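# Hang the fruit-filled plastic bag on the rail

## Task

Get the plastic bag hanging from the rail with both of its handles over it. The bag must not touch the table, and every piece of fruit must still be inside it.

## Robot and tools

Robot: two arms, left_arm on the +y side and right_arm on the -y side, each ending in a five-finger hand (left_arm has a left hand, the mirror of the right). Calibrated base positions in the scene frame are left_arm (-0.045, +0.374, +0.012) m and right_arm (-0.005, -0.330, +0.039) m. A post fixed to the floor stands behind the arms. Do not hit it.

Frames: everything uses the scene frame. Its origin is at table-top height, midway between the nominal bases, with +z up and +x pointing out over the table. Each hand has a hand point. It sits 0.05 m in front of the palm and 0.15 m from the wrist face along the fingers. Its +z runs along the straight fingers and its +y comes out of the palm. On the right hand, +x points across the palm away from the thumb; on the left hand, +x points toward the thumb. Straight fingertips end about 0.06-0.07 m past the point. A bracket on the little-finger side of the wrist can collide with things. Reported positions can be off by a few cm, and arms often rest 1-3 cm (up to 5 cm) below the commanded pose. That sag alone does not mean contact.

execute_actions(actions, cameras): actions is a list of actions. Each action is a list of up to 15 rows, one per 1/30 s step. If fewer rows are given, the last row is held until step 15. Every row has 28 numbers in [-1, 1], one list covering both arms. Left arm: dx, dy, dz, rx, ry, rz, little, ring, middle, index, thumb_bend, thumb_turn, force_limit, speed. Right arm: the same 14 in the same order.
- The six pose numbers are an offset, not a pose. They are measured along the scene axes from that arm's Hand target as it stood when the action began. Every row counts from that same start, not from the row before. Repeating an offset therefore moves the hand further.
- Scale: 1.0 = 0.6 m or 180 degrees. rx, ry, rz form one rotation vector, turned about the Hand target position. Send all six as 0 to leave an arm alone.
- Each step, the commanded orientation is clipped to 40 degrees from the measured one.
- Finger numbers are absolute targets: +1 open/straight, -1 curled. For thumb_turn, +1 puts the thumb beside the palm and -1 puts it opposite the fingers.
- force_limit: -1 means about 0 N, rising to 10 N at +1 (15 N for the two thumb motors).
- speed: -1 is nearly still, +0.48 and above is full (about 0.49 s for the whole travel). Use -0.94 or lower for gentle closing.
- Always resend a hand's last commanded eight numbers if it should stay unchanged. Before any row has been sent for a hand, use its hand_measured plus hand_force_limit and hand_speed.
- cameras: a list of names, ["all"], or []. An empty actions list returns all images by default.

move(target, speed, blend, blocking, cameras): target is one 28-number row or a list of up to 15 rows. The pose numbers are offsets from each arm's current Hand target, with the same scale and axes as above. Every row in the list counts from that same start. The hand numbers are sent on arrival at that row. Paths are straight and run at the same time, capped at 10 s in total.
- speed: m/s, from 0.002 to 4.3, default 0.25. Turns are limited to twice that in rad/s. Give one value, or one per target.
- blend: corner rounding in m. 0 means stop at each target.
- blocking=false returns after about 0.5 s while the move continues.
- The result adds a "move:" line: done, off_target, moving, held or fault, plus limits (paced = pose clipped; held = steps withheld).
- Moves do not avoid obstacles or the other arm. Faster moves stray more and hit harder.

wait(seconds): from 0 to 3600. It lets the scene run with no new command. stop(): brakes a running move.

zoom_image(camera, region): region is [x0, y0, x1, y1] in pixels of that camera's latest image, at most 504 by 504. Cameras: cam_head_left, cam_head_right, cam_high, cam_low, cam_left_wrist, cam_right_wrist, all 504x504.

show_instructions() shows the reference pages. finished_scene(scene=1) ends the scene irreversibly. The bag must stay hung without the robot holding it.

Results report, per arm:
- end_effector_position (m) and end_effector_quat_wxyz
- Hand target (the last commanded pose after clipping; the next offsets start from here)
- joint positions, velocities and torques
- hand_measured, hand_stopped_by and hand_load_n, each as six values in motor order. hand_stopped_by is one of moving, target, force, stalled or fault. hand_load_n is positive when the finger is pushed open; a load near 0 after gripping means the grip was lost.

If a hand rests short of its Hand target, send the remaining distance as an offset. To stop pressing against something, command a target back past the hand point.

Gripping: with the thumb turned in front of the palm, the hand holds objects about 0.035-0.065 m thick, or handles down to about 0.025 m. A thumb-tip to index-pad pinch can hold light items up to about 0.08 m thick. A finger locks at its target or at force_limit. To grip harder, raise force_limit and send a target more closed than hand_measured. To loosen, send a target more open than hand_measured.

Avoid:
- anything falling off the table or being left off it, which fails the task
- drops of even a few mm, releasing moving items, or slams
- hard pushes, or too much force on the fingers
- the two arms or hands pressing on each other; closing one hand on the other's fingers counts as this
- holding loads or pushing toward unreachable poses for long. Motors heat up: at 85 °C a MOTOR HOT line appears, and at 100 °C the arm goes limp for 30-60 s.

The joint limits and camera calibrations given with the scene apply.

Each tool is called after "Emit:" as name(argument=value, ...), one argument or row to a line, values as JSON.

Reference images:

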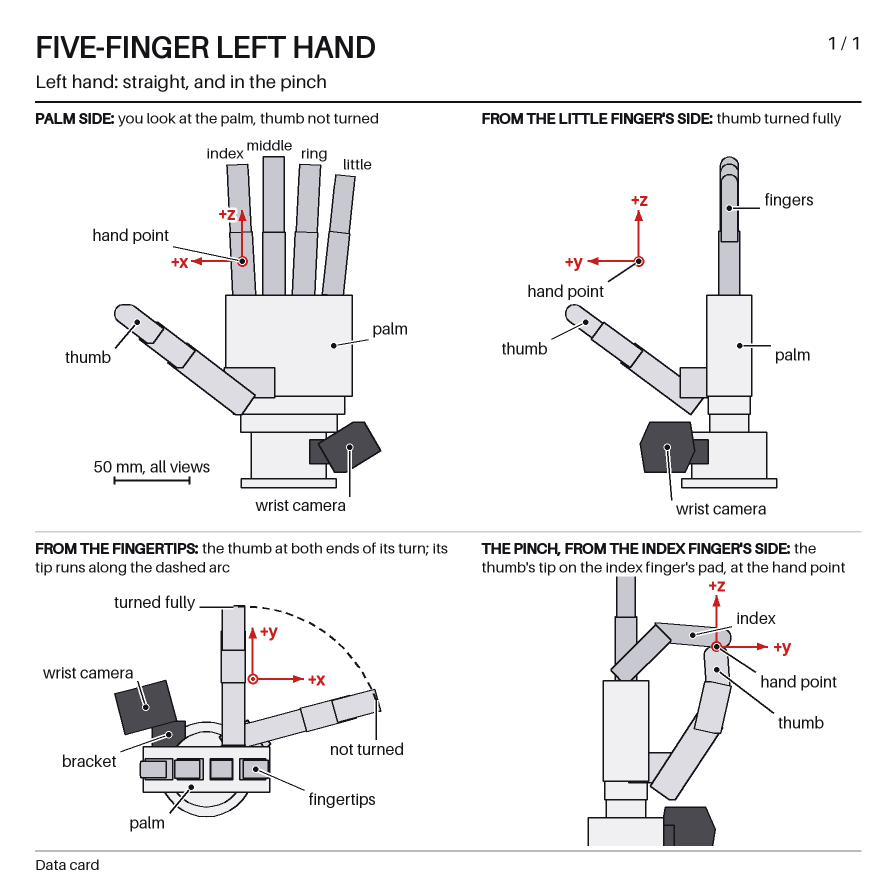

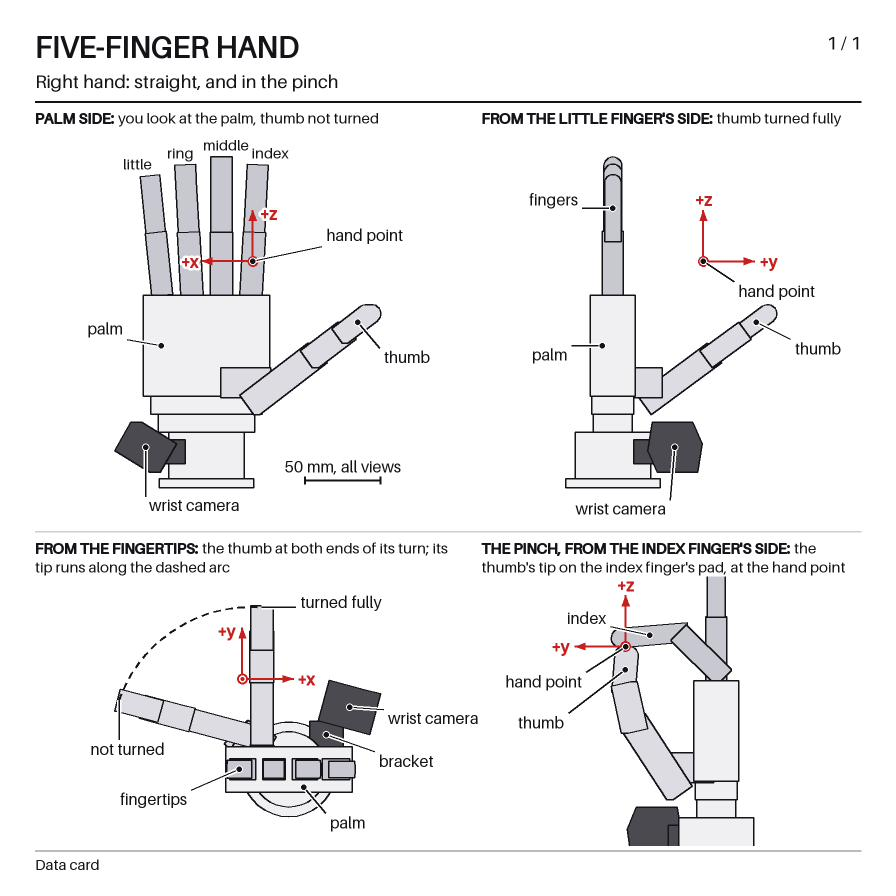

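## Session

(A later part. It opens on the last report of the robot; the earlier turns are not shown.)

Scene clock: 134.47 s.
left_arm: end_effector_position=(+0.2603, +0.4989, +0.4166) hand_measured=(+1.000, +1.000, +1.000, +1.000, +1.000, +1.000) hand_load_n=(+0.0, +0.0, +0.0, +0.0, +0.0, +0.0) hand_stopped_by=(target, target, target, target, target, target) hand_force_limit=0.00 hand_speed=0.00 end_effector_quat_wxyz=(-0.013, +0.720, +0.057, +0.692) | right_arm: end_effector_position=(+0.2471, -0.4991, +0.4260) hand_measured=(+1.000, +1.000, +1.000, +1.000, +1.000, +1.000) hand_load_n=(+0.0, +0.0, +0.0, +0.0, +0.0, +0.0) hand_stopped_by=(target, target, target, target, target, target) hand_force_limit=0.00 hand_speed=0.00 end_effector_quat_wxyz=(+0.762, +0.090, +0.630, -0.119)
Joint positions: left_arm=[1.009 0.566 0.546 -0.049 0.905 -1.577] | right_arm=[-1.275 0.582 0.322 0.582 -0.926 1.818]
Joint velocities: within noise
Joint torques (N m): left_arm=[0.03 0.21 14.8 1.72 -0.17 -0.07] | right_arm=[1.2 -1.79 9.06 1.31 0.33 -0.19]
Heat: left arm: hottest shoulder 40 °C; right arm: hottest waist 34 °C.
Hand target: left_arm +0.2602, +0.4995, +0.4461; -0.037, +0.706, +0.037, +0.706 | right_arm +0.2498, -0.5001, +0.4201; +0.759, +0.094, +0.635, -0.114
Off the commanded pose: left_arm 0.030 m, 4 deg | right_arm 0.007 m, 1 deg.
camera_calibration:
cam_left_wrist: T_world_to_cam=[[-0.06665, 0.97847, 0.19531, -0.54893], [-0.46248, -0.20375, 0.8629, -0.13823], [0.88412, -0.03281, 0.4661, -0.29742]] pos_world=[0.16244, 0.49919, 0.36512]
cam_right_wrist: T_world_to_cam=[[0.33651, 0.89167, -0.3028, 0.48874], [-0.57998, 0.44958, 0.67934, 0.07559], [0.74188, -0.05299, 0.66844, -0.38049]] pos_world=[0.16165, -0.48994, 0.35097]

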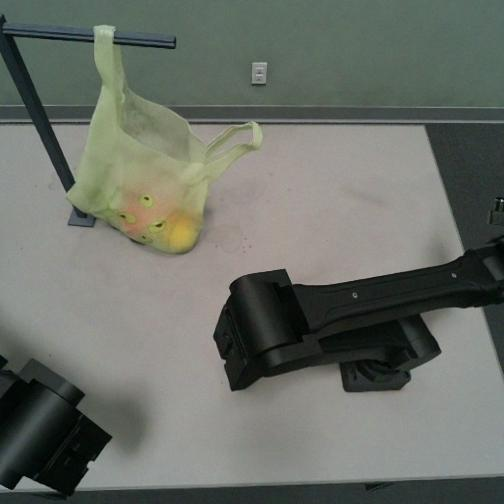

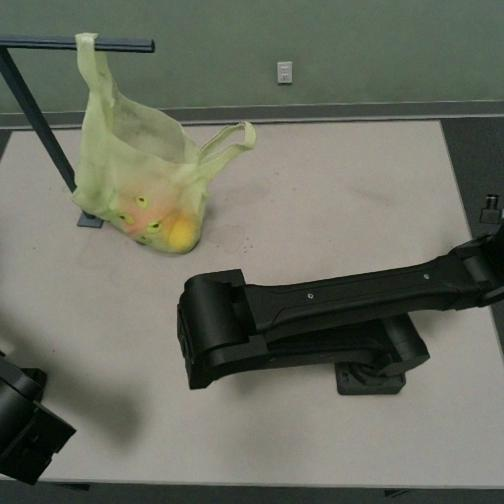

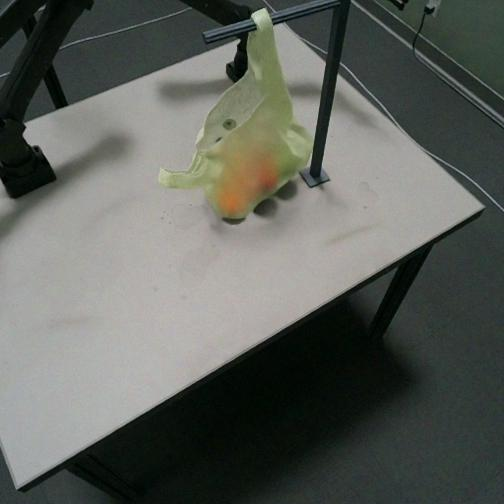

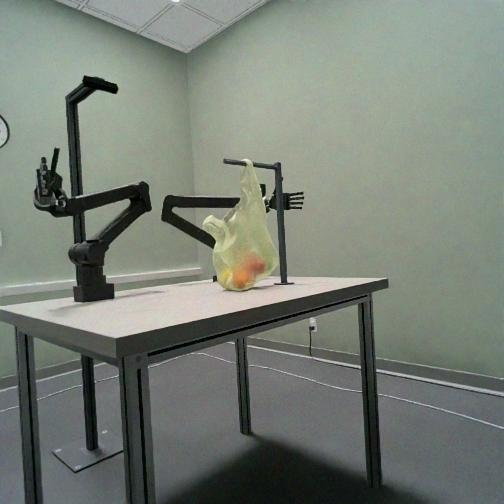

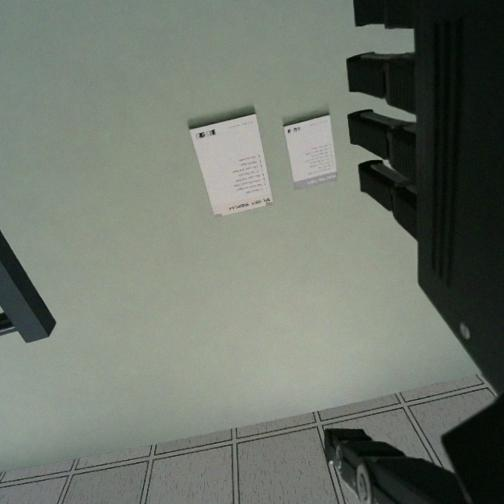

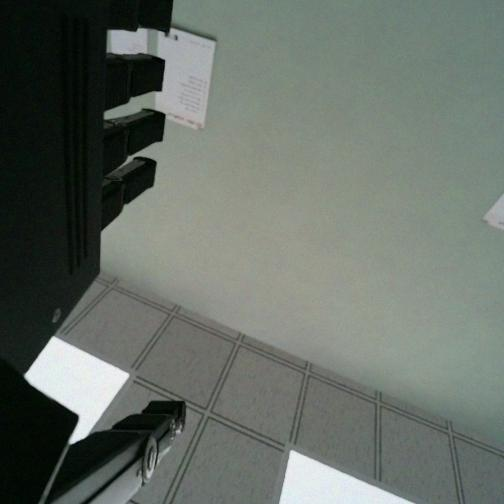

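Emit:
move(
  target=[0,0,0,0,0,0,1,1,1,1,1,1,0,0, 0,0,0,0.1043,-0.0319,0.0211,1,1,1,1,1,1,0,0],
  speed=0.3,
)

Scene clock: 140.30 s.
left_arm: end_effector_position=(+0.2603, +0.4989, +0.4166) hand_measured=(+1.000, +1.000, +1.000, +1.000, +1.000, +1.000) hand_load_n=(+0.0, +0.0, +0.0, +0.0, -0.5, +0.0) hand_stopped_by=(target, target, target, target, target, target) hand_force_limit=0.00 hand_speed=0.00 end_effector_quat_wxyz=(-0.013, +0.720, +0.057, +0.692) | right_arm: end_effector_position=(+0.2489, -0.5029, +0.4190) hand_measured=(+1.000, +1.000, +1.000, +1.000, +1.000, +1.000) hand_load_n=(+0.0, +0.0, +0.0, +0.0, +0.0, +0.0) hand_stopped_by=(target, target, target, target, target, target) hand_force_limit=0.00 hand_speed=0.00 end_effector_quat_wxyz=(+0.757, +0.198, +0.623, -0.002)
Joint positions: left_arm=[1.009 0.566 0.546 -0.049 0.905 -1.577] | right_arm=[-1.227 0.541 0.287 0.485 -0.877 2.054]
Joint torques (N m): left_arm=[0.03 0.15 14.83 1.72 -0.17 -0.07] | right_arm=[1.38 -2.73 9.59 1.47 0.27 -0.03]
Heat: left arm: hottest shoulder 40 °C; right arm: hottest waist 34 °C.
Hand target: left_arm +0.2602, +0.4995, +0.4461; -0.037, +0.706, +0.037, +0.706 | right_arm +0.2498, -0.5002, +0.4199; +0.767, +0.201, +0.609, +0.021
Off the commanded pose: left_arm 0.030 m, 4 deg | right_arm 0.003 m, 3 deg.
joint sent to its limit (right arm) — joint 6 (wrist roll), upper limit. The joint targets are off in orientation, not in position.
move: off_target (right_arm)

Emit:
move(
  target=[
    [0,0,0,0,0,0,1,1,1,1,1,1,0,0, 0.0003,0.3337,-0.2665,-0.1177,0.0462,0.2354,1,1,1,1,1,1,0,0],
    [0,0,0,0,0,0,1,1,1,1,1,1,0,0, 0.067,0.617,-0.38,-0.1177,0.0462,0.2354,1,1,1,1,1,1,0,0],
  ],
  speed=[0.2,0.12],
  blend=[0.03,0],
  cameras=["cam_head_left","cam_high","cam_low"],
)

Scene clock: 144.07 s.
left_arm: end_effector_position=(+0.2603, +0.4989, +0.4166) hand_measured=(+1.000, +1.000, +1.000, +1.000, +1.000, +1.000) hand_load_n=(+0.0, +0.0, +0.0, +0.0, +0.0, +0.0) hand_stopped_by=(target, target, target, target, target, target) hand_force_limit=0.00 hand_speed=0.00 end_effector_quat_wxyz=(-0.013, +0.720, +0.057, +0.692) | right_arm: end_effector_position=(+0.2480, -0.3045, +0.2668) hand_measured=(+1.000, +1.000, +1.000, +1.000, +1.000, +1.000) hand_load_n=(+0.0, +0.0, +0.0, +0.0, +0.0, +0.0) hand_stopped_by=(target, target, target, target, target, target) hand_force_limit=0.00 hand_speed=0.00 end_effector_quat_wxyz=(+0.692, -0.150, +0.684, +0.176)
Joint positions: left_arm=[1.009 0.566 0.546 -0.049 0.905 -1.577] | right_arm=[-0.846 0.787 0.038 0.816 -1.283 1.667]
Joint torques (N m): left_arm=[-0.03 0.09 14.8 1.72 -0.17 -0.07] | right_arm=[-0.21 -2.32 7.49 1.62 -0.15 0.02]
Heat: left arm: hottest shoulder 40 °C; right arm: hottest waist 34 °C.
Hand target: left_arm +0.2602, +0.4995, +0.4461; -0.037, +0.706, +0.037, +0.706 | right_arm +0.2485, -0.3077, +0.2693; +0.693, -0.146, +0.684, +0.175 (not the last commanded pose)
Off the commanded pose: left_arm 0.030 m, 4 deg | right_arm 0.194 m, 3 deg.
move: held (right_arm; a check stopped the path); path passed 0 of 2 targets; limits=held
pose unreachable (right arm): on one or more control steps of this call, first in action 0 (counted from 0), this arm could not follow its commanded pose, so it was not sent that pose on those steps. It may still have moved: this result reports where it is.
cause: moving toward the commanded pose would bring two parts of the arm too close to each other (joints 2 (shoulder) and 3 (elbow) lie between them).

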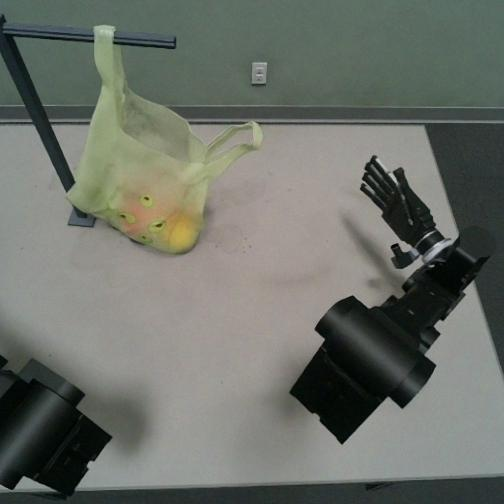

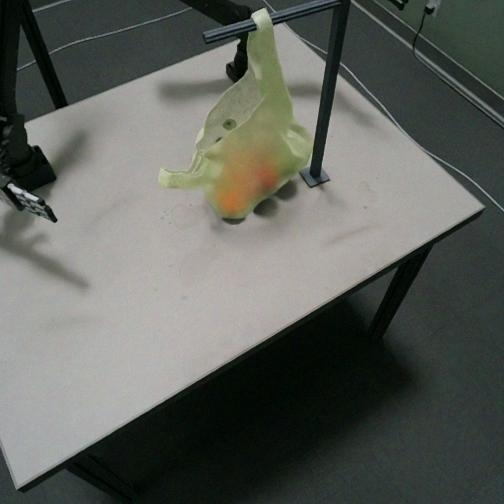

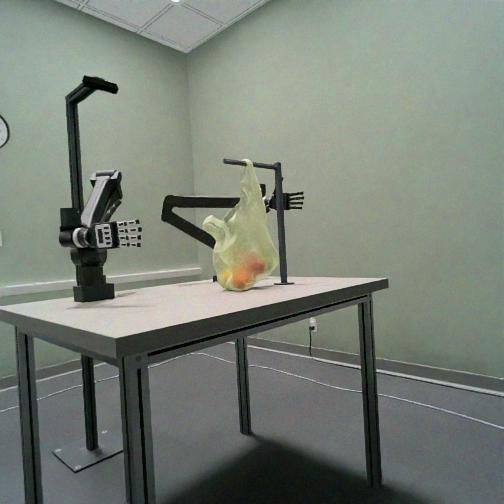

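Emit:
move(
  target=[
    [0,0,0,0,0,0,1,1,1,1,1,1,0,0, 0.09,0.113,0.0,0,0,0,1,1,1,1,1,1,0,0],
    [0,0,0,0,0,0,1,1,1,1,1,1,0,0, 0.086,0.296,-0.125,0,0,0,1,1,1,1,1,1,0,0],
  ],
  speed=[0.15,0.12],
  blend=[0.03,0],
  cameras=["cam_head_left","cam_high","cam_low"],
)

Scene clock: 145.60 s.
left_arm: end_effector_position=(+0.2603, +0.4989, +0.4166) hand_measured=(+1.000, +1.000, +1.000, +1.000, +1.000, +1.000) hand_load_n=(+0.0, +0.0, +0.0, +0.0, +0.0, +0.0) hand_stopped_by=(target, target, target, target, target, target) hand_force_limit=0.00 hand_speed=0.00 end_effector_quat_wxyz=(-0.013, +0.720, +0.057, +0.692) | right_arm: end_effector_position=(+0.3022, -0.2234, +0.2540) hand_measured=(+1.000, +1.000, +1.000, +1.000, +1.000, +1.000) hand_load_n=(+0.0, +0.0, +0.0, +0.0, +0.0, +0.0) hand_stopped_by=(target, target, target, target, target, target) hand_force_limit=0.00 hand_speed=0.00 end_effector_quat_wxyz=(+0.683, -0.136, +0.696, +0.175)
Joint positions: left_arm=[1.009 0.566 0.546 -0.049 0.905 -1.577] | right_arm=[-0.212 0.849 0.036 0.806 -0.63 1.624]
Joint torques (N m): left_arm=[-0.03 0.09 14.8 1.73 -0.17 -0.07] | right_arm=[-0.15 -3.6 7.38 1.85 -0.23 -0.08]
Heat: left arm: hottest shoulder 40 °C; right arm: hottest waist 34 °C.
Hand target: left_arm +0.2602, +0.4995, +0.4461; -0.037, +0.706, +0.037, +0.706 | right_arm +0.3024, -0.2260, +0.2556; +0.684, -0.134, +0.695, +0.173 (not the last commanded pose)
Off the commanded pose: left_arm 0.030 m, 4 deg | right_arm 0.111 m, 2 deg.
move: held (right_arm; a check stopped the path); path passed 1 of 2 targets; limits=held
pose unreachable (right arm): on one or more control steps of this call, first in action 0 (counted from 0), this arm could not follow its commanded pose, so it was not sent that pose on those steps. It may still have moved: this result reports where it is.
cause: moving toward the commanded pose would bring two parts of the arm too close to each other (joints 2 (shoulder) and 3 (elbow) lie between them).

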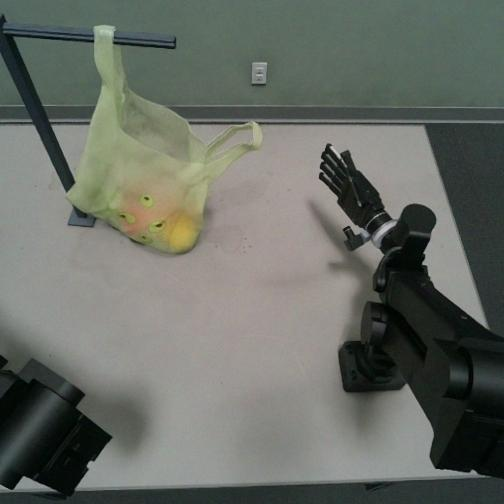

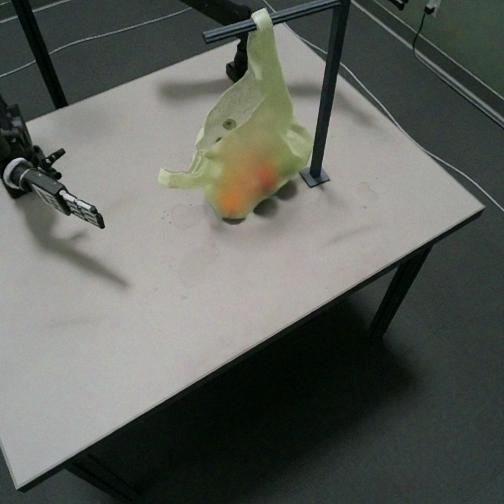

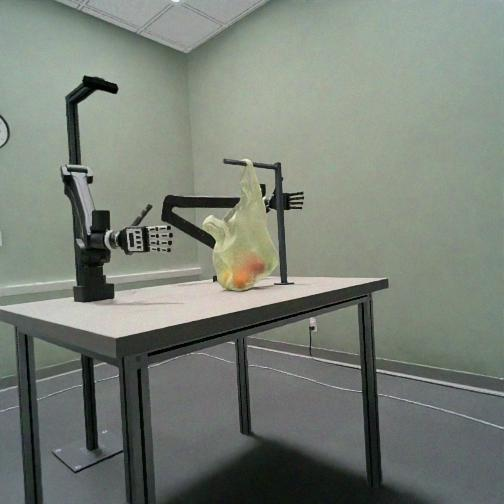

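Emit:
move(
  target=[
    [0,0,0,0,0,0,1,1,1,1,1,1,0,0, 0.079,0.06,0.0,0,0,0,1,1,1,1,1,1,0,0],
    [0,0,0,0,0,0,1,1,1,1,1,1,0,0, 0.071,0.193,-0.11,0,0,0,1,1,1,1,1,1,0,0],
  ],
  speed=[0.12,0.1],
  blend=[0.03,0],
  cameras=["cam_head_left","cam_high","cam_low"],
)

Scene clock: 148.10 s.
left_arm: end_effector_position=(+0.2603, +0.4989, +0.4166) hand_measured=(+1.000, +1.000, +1.000, +1.000, +1.000, +1.000) hand_load_n=(+0.0, +0.0, +0.0, +0.0, +0.0, +0.0) hand_stopped_by=(target, target, target, target, target, target) hand_force_limit=0.00 hand_speed=0.00 end_effector_quat_wxyz=(-0.013, +0.720, +0.057, +0.692) | right_arm: end_effector_position=(+0.3412, -0.1147, +0.1819) hand_measured=(+1.000, +1.000, +1.000, +1.000, +1.000, +1.000) hand_load_n=(+0.0, +0.0, +0.0, +0.0, +0.0, +0.0) hand_stopped_by=(target, target, target, target, target, target) hand_force_limit=0.00 hand_speed=0.00 end_effector_quat_wxyz=(+0.674, -0.135, +0.707, +0.168)
Joint positions: left_arm=[1.009 0.566 0.546 -0.049 0.905 -1.577] | right_arm=[0.368 1.671 0.121 1.514 -0.037 1.624]
Joint torques (N m): left_arm=[0.03 0.15 14.8 1.72 -0.17 -0.07] | right_arm=[1.2 -6.89 3 3.48 0.1 -0.06]
Heat: left arm: hottest shoulder 40 °C; right arm: hottest waist 34 °C.
Hand target: left_arm +0.2602, +0.4995, +0.4461; -0.037, +0.706, +0.037, +0.706 | right_arm +0.3450, -0.1102, +0.1896; +0.684, -0.134, +0.695, +0.173
Off the commanded pose: left_arm 0.030 m, 4 deg | right_arm 0.010 m, 2 deg.
move: done; blend cut to 0.0298 m at target 1

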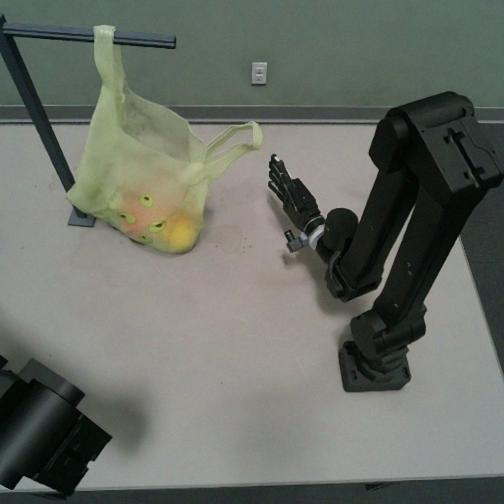

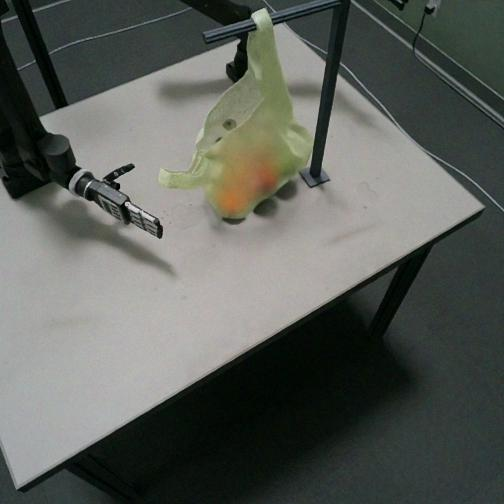

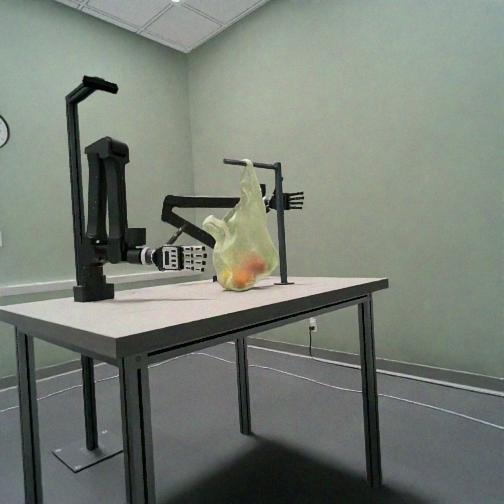

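Emit:
move(
  target=[0,0,0,0,0,0,1,1,1,1,1,1,0,0, -0.01,0.09,-0.005,0,0,0,1,1,1,1,1,1,0,0],
  speed=0.08,
  cameras=["cam_head_left","cam_high","cam_low"],
)

Emit:
zoom_image(
  camera="cam_low",
  region=[180, 180, 300, 300],
)

Emit:
zoom_image(
  camera="cam_high",
  region=[120, 120, 260, 260],
)

Scene clock: 149.33 s.
left_arm: end_effector_position=(+0.2603, +0.4989, +0.4166) hand_measured=(+1.000, +1.000, +1.000, +1.000, +1.000, +1.000) hand_load_n=(+0.0, +0.0, +0.0, +0.0, +0.0, +0.0) hand_stopped_by=(target, target, target, target, target, target) hand_force_limit=0.00 hand_speed=0.00 end_effector_quat_wxyz=(-0.013, +0.720, +0.057, +0.692) | right_arm: end_effector_position=(+0.3356, -0.0617, +0.1868) hand_measured=(+1.000, +1.000, +1.000, +1.000, +1.000, +1.000) hand_load_n=(+0.0, +0.0, +0.0, +0.0, +0.0, +0.0) hand_stopped_by=(target, target, target, target, target, target) hand_force_limit=0.00 hand_speed=0.00 end_effector_quat_wxyz=(+0.684, -0.134, +0.697, +0.169)
Joint positions: left_arm=[1.009 0.566 0.546 -0.049 0.905 -1.577] | right_arm=[0.59 1.7 0.178 1.514 0.184 1.624]
Joint torques (N m): left_arm=[-0.03 0.09 14.8 1.72 -0.17 -0.07] | right_arm=[1.14 -7.36 3.25 2.36 0.11 -0.05]
Heat: left arm: hottest shoulder 40 °C; right arm: hottest waist 34 °C.
Hand target: left_arm +0.2602, +0.4995, +0.4461; -0.037, +0.706, +0.037, +0.706 | right_arm +0.3390, -0.0562, +0.1867; +0.685, -0.134, +0.695, +0.173
Off the commanded pose: left_arm 0.030 m, 4 deg | right_arm 0.006 m, 0 deg.
move: done

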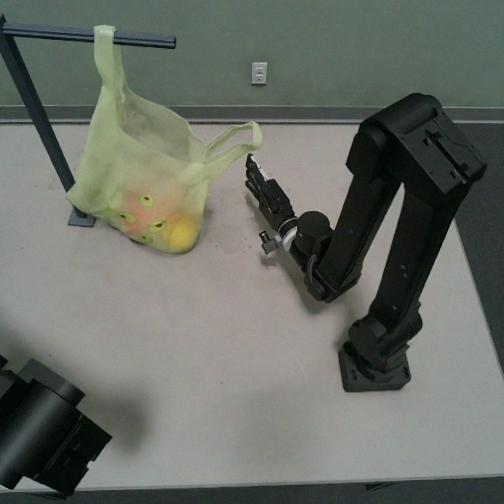

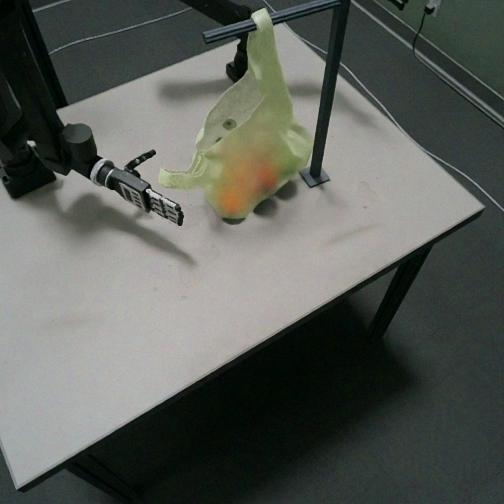

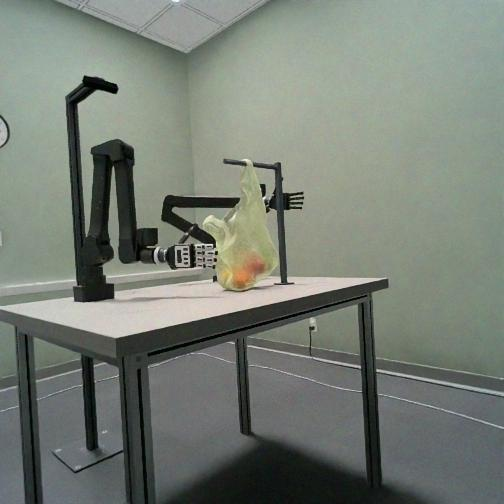

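Scaled by 4.200 from the camera's image (finer frame: 720x720).

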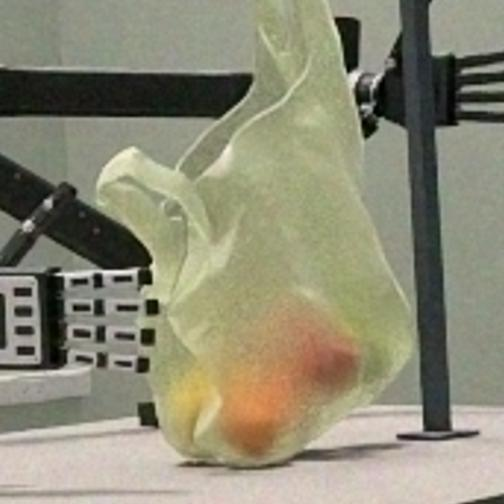

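Scaled by 3.600 from the camera's image (finer frame: 720x720).

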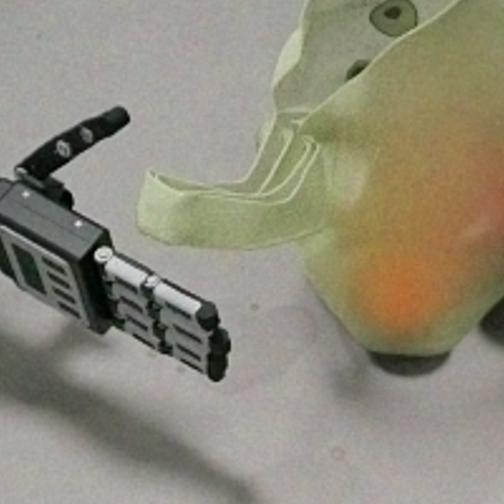

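Emit:
move(
  target=[0,0,0,0,0,0,1,1,1,1,1,1,0,0, -0.007,0.05,0.15,0,0,0,1,1,1,1,1,1,0,0],
  speed=0.06,
  cameras=["cam_head_left","cam_high","cam_low"],
)

Emit:
zoom_image(
  camera="cam_low",
  region=[180, 140, 320, 280],
)

Emit:
zoom_image(
  camera="cam_high",
  region=[120, 120, 260, 260],
)

Emit:
zoom_image(
  camera="cam_head_left",
  region=[160, 80, 300, 220],
)

Scene clock: 151.70 s.
left_arm: end_effector_position=(+0.2603, +0.4989, +0.4166) hand_measured=(+1.000, +1.000, +1.000, +1.000, +1.000, +1.000) hand_load_n=(+0.0, +0.0, +0.0, +0.0, +0.0, +0.0) hand_stopped_by=(target, target, target, target, target, target) hand_force_limit=0.00 hand_speed=0.00 end_effector_quat_wxyz=(-0.013, +0.720, +0.057, +0.692) | right_arm: end_effector_position=(+0.3288, -0.0369, +0.2556) hand_measured=(+1.000, +1.000, +1.000, +1.000, +1.000, +1.000) hand_load_n=(+0.0, +0.0, +0.0, +0.0, +0.0, +0.0) hand_stopped_by=(target, target, target, target, target, target) hand_force_limit=0.00 hand_speed=0.00 end_effector_quat_wxyz=(+0.674, -0.139, +0.707, +0.162)
Joint positions: left_arm=[1.009 0.566 0.546 -0.049 0.905 -1.577] | right_arm=[0.693 1.202 0.236 0.926 0.29 1.624]
Joint torques (N m): left_arm=[0.03 0.15 14.8 1.73 -0.17 -0.07] | right_arm=[1.32 -6.89 9.92 1.88 0.13 -0.05]
Heat: left arm: hottest shoulder 40 °C; right arm: hottest waist 34 °C.
Hand target: left_arm +0.2602, +0.4995, +0.4461; -0.037, +0.706, +0.037, +0.706 | right_arm +0.3348, -0.0262, +0.2767; +0.685, -0.134, +0.695, +0.173
Off the commanded pose: left_arm 0.030 m, 4 deg | right_arm 0.024 m, 2 deg.
move: off_target (right_arm)

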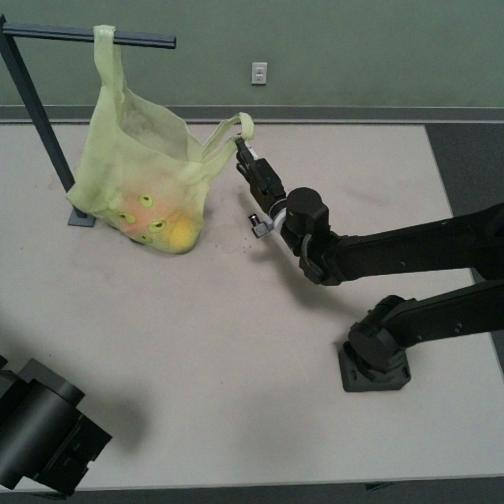

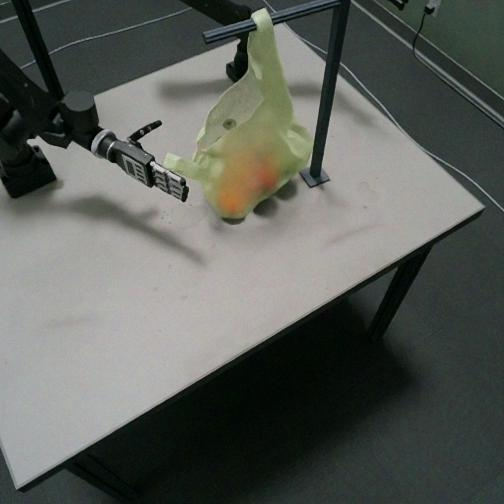

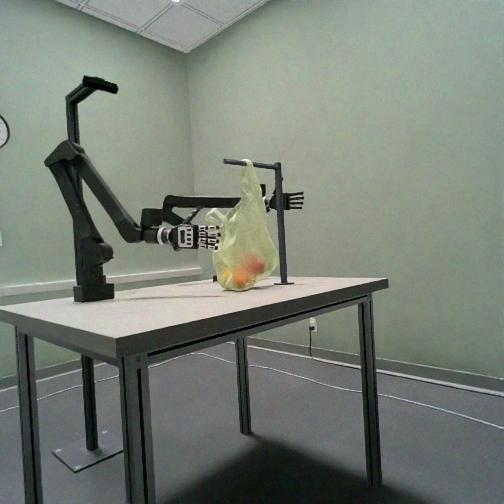

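Scaled by 3.600 from the camera's image (finer frame: 720x720).

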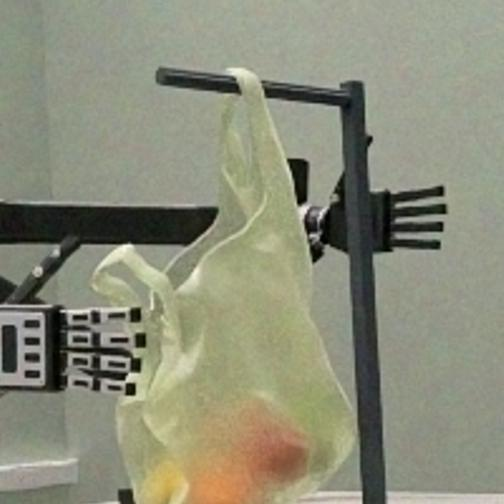

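Scaled by 3.600 from the camera's image (finer frame: 720x720).

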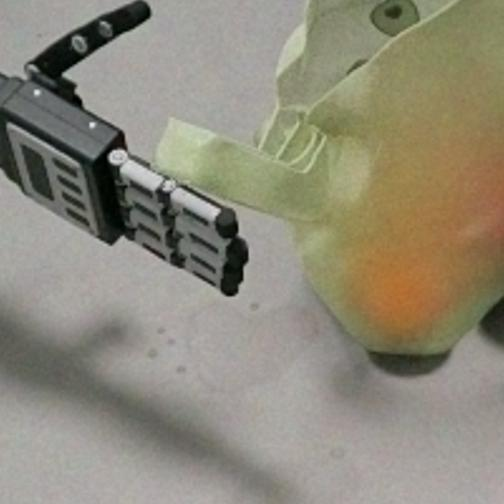

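Scaled by 3.600 from the camera's image (finer frame: 720x720).

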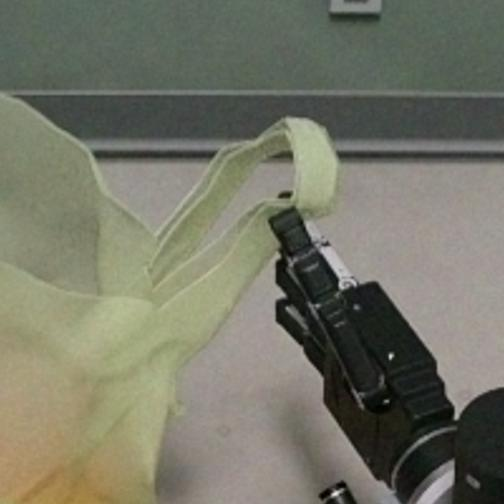

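Emit:
move(
  target=[0,0,0,0,0,0,1,1,1,1,1,1,0,0, 0.0,0.04,0.07,0,0,0,1,1,1,1,1,1,0,0],
  speed=0.06,
  cameras=["cam_head_left","cam_high","cam_low"],
)

Emit:
zoom_image(
  camera="cam_low",
  region=[180, 140, 320, 280],
)

Emit:
zoom_image(
  camera="cam_high",
  region=[120, 120, 260, 260],
)

Emit:
zoom_image(
  camera="cam_head_left",
  region=[160, 80, 300, 220],
)

Scene clock: 153.17 s.
left_arm: end_effector_position=(+0.2603, +0.4989, +0.4166) hand_measured=(+1.000, +1.000, +1.000, +1.000, +1.000, +1.000) hand_load_n=(+0.0, +0.0, +0.0, +0.0, +0.0, +0.0) hand_stopped_by=(target, target, target, target, target, target) hand_force_limit=0.00 hand_speed=0.00 end_effector_quat_wxyz=(-0.013, +0.720, +0.057, +0.692) | right_arm: end_effector_position=(+0.3298, -0.0130, +0.2917) hand_measured=(+1.000, +1.000, +1.000, +1.000, +1.000, +1.000) hand_load_n=(+0.0, -0.5, +0.0, +0.0, +0.0, +0.0) hand_stopped_by=(target, target, target, target, target, target) hand_force_limit=0.00 hand_speed=0.00 end_effector_quat_wxyz=(+0.673, -0.141, +0.709, +0.160)
Joint positions: left_arm=[1.009 0.566 0.546 -0.049 0.905 -1.577] | right_arm=[0.76 1.097 0.324 0.726 0.356 1.624]
Joint torques (N m): left_arm=[-0.03 0.21 14.8 1.72 -0.17 -0.07] | right_arm=[1.32 -6.83 11.79 1.72 0.13 -0.04]
Heat: left arm: hottest shoulder 40 °C; right arm: hottest waist 34 °C.
Hand target: left_arm +0.2602, +0.4995, +0.4461; -0.037, +0.706, +0.037, +0.706 | right_arm +0.3349, -0.0022, +0.3188; +0.685, -0.134, +0.695, +0.173
Off the commanded pose: left_arm 0.030 m, 4 deg | right_arm 0.029 m, 3 deg.
move: off_target (right_arm)

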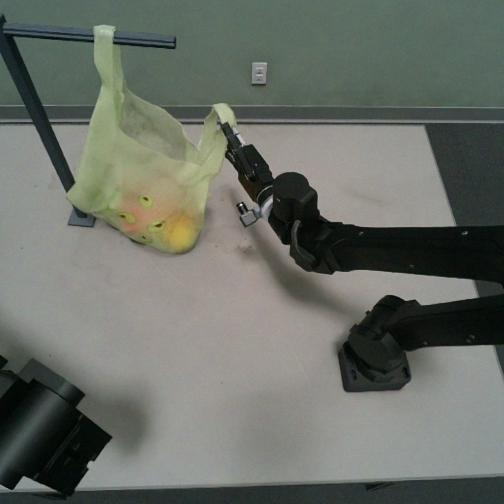

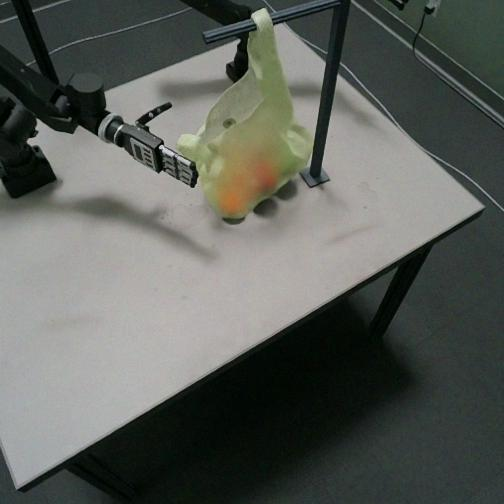

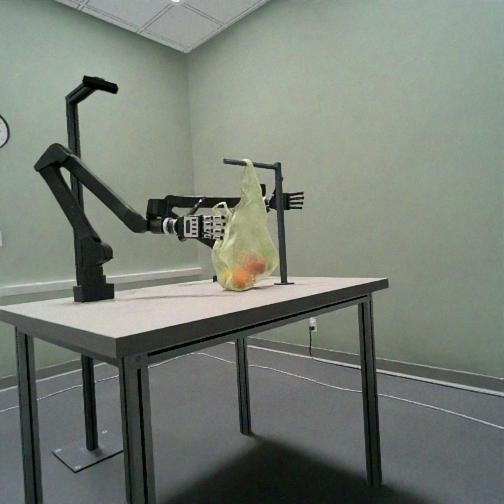

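Scaled by 3.600 from the camera's image (finer frame: 720x720).

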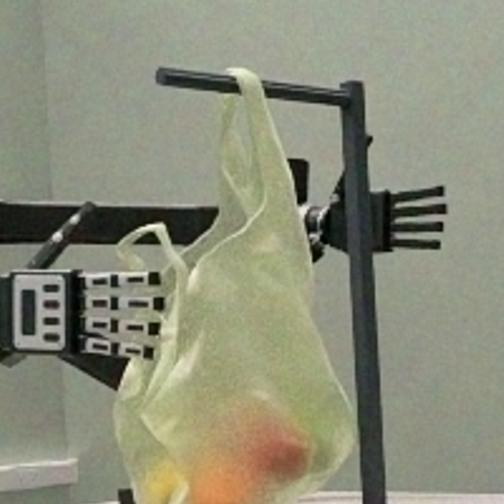

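Scaled by 3.600 from the camera's image (finer frame: 720x720).

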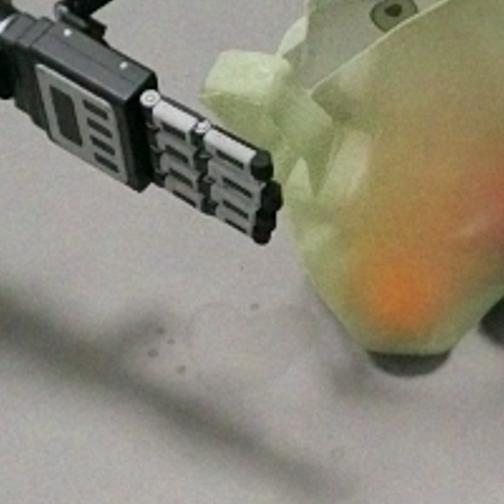

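Scaled by 3.600 from the camera's image (finer frame: 720x720).

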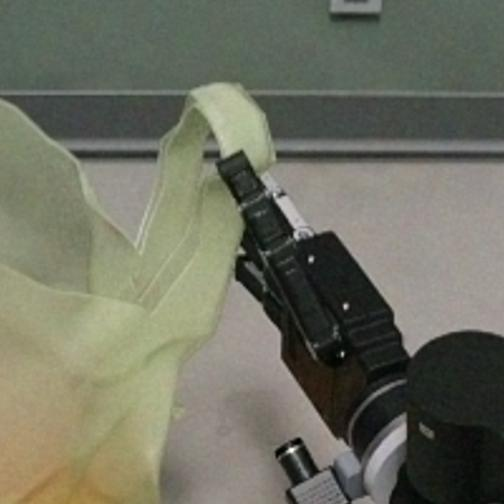

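Emit:
move(
  target=[0,0,0,0,0,0,1,1,1,1,1,1,0,0, 0.0,0.035,0.075,0,0,0,1,1,1,1,1,1,0,0],
  speed=0.06,
  cameras=["cam_head_left","cam_high","cam_low"],
)

Emit:
zoom_image(
  camera="cam_low",
  region=[180, 140, 320, 280],
)

Emit:
zoom_image(
  camera="cam_high",
  region=[120, 100, 260, 240],
)

Emit:
zoom_image(
  camera="cam_head_left",
  region=[160, 80, 300, 220],
)

Scene clock: 154.60 s.
left_arm: end_effector_position=(+0.2603, +0.4989, +0.4166) hand_measured=(+1.000, +1.000, +1.000, +1.000, +1.000, +1.000) hand_load_n=(+0.0, +0.0, +0.0, +0.0, +0.0, -0.5) hand_stopped_by=(target, target, target, target, target, target) hand_force_limit=0.00 hand_speed=0.00 end_effector_quat_wxyz=(-0.013, +0.720, +0.057, +0.692) | right_arm: end_effector_position=(+0.3314, +0.0088, +0.3313) hand_measured=(+1.000, +1.000, +1.000, +1.000, +1.000, +1.000) hand_load_n=(+0.0, +0.0, +0.0, +0.0, -0.5, +0.0) hand_stopped_by=(target, target, target, target, target, target) hand_force_limit=0.00 hand_speed=0.00 end_effector_quat_wxyz=(+0.671, -0.143, +0.710, +0.158)
Joint positions: left_arm=[1.009 0.566 0.546 -0.049 0.905 -1.577] | right_arm=[0.811 1.032 0.426 0.553 0.408 1.624]
Joint torques (N m): left_arm=[-0.09 0.09 14.8 1.72 -0.17 -0.07] | right_arm=[1.32 -6.95 13.2 1.89 0.14 -0.04]
Heat: left arm: hottest shoulder 40 °C; right arm: hottest waist 34 °C.
Hand target: left_arm +0.2602, +0.4995, +0.4461; -0.037, +0.706, +0.037, +0.706 | right_arm +0.3348, +0.0188, +0.3636; +0.685, -0.134, +0.695, +0.173
Off the commanded pose: left_arm 0.030 m, 4 deg | right_arm 0.034 m, 3 deg.
move: off_target (right_arm)

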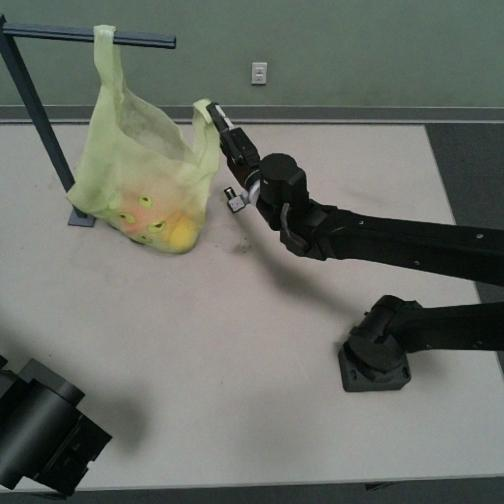

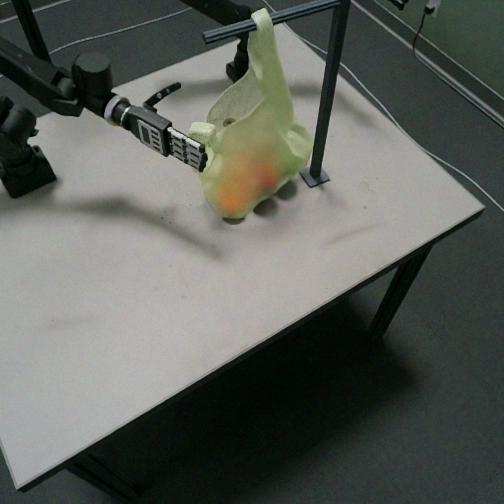

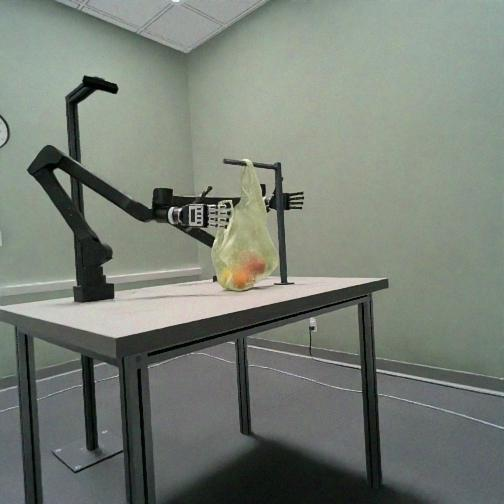

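Scaled by 3.600 from the camera's image (finer frame: 720x720).

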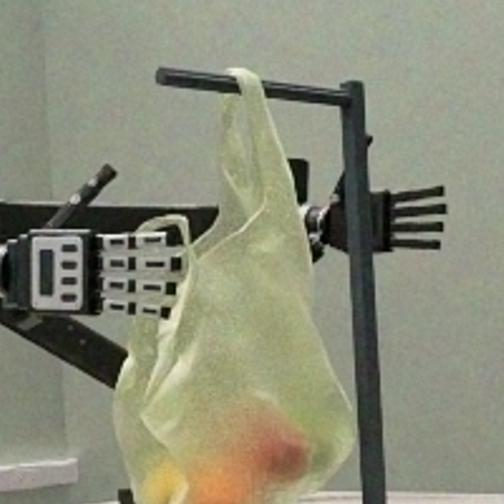

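Scaled by 3.600 from the camera's image (finer frame: 720x720).

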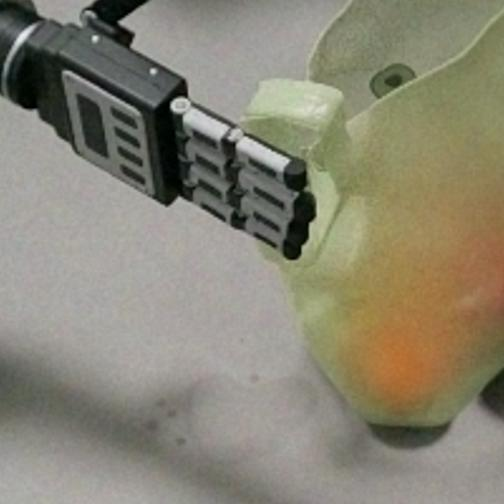

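Scaled by 3.600 from the camera's image (finer frame: 720x720).

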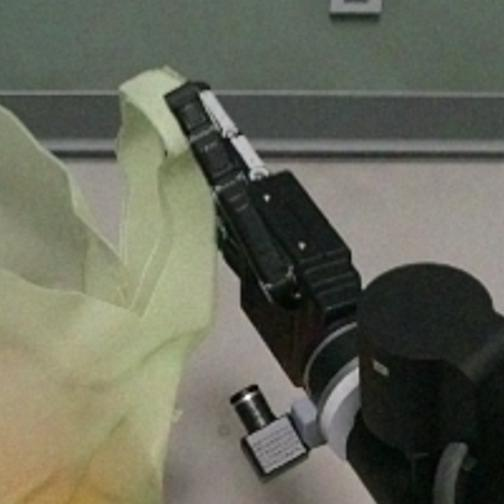

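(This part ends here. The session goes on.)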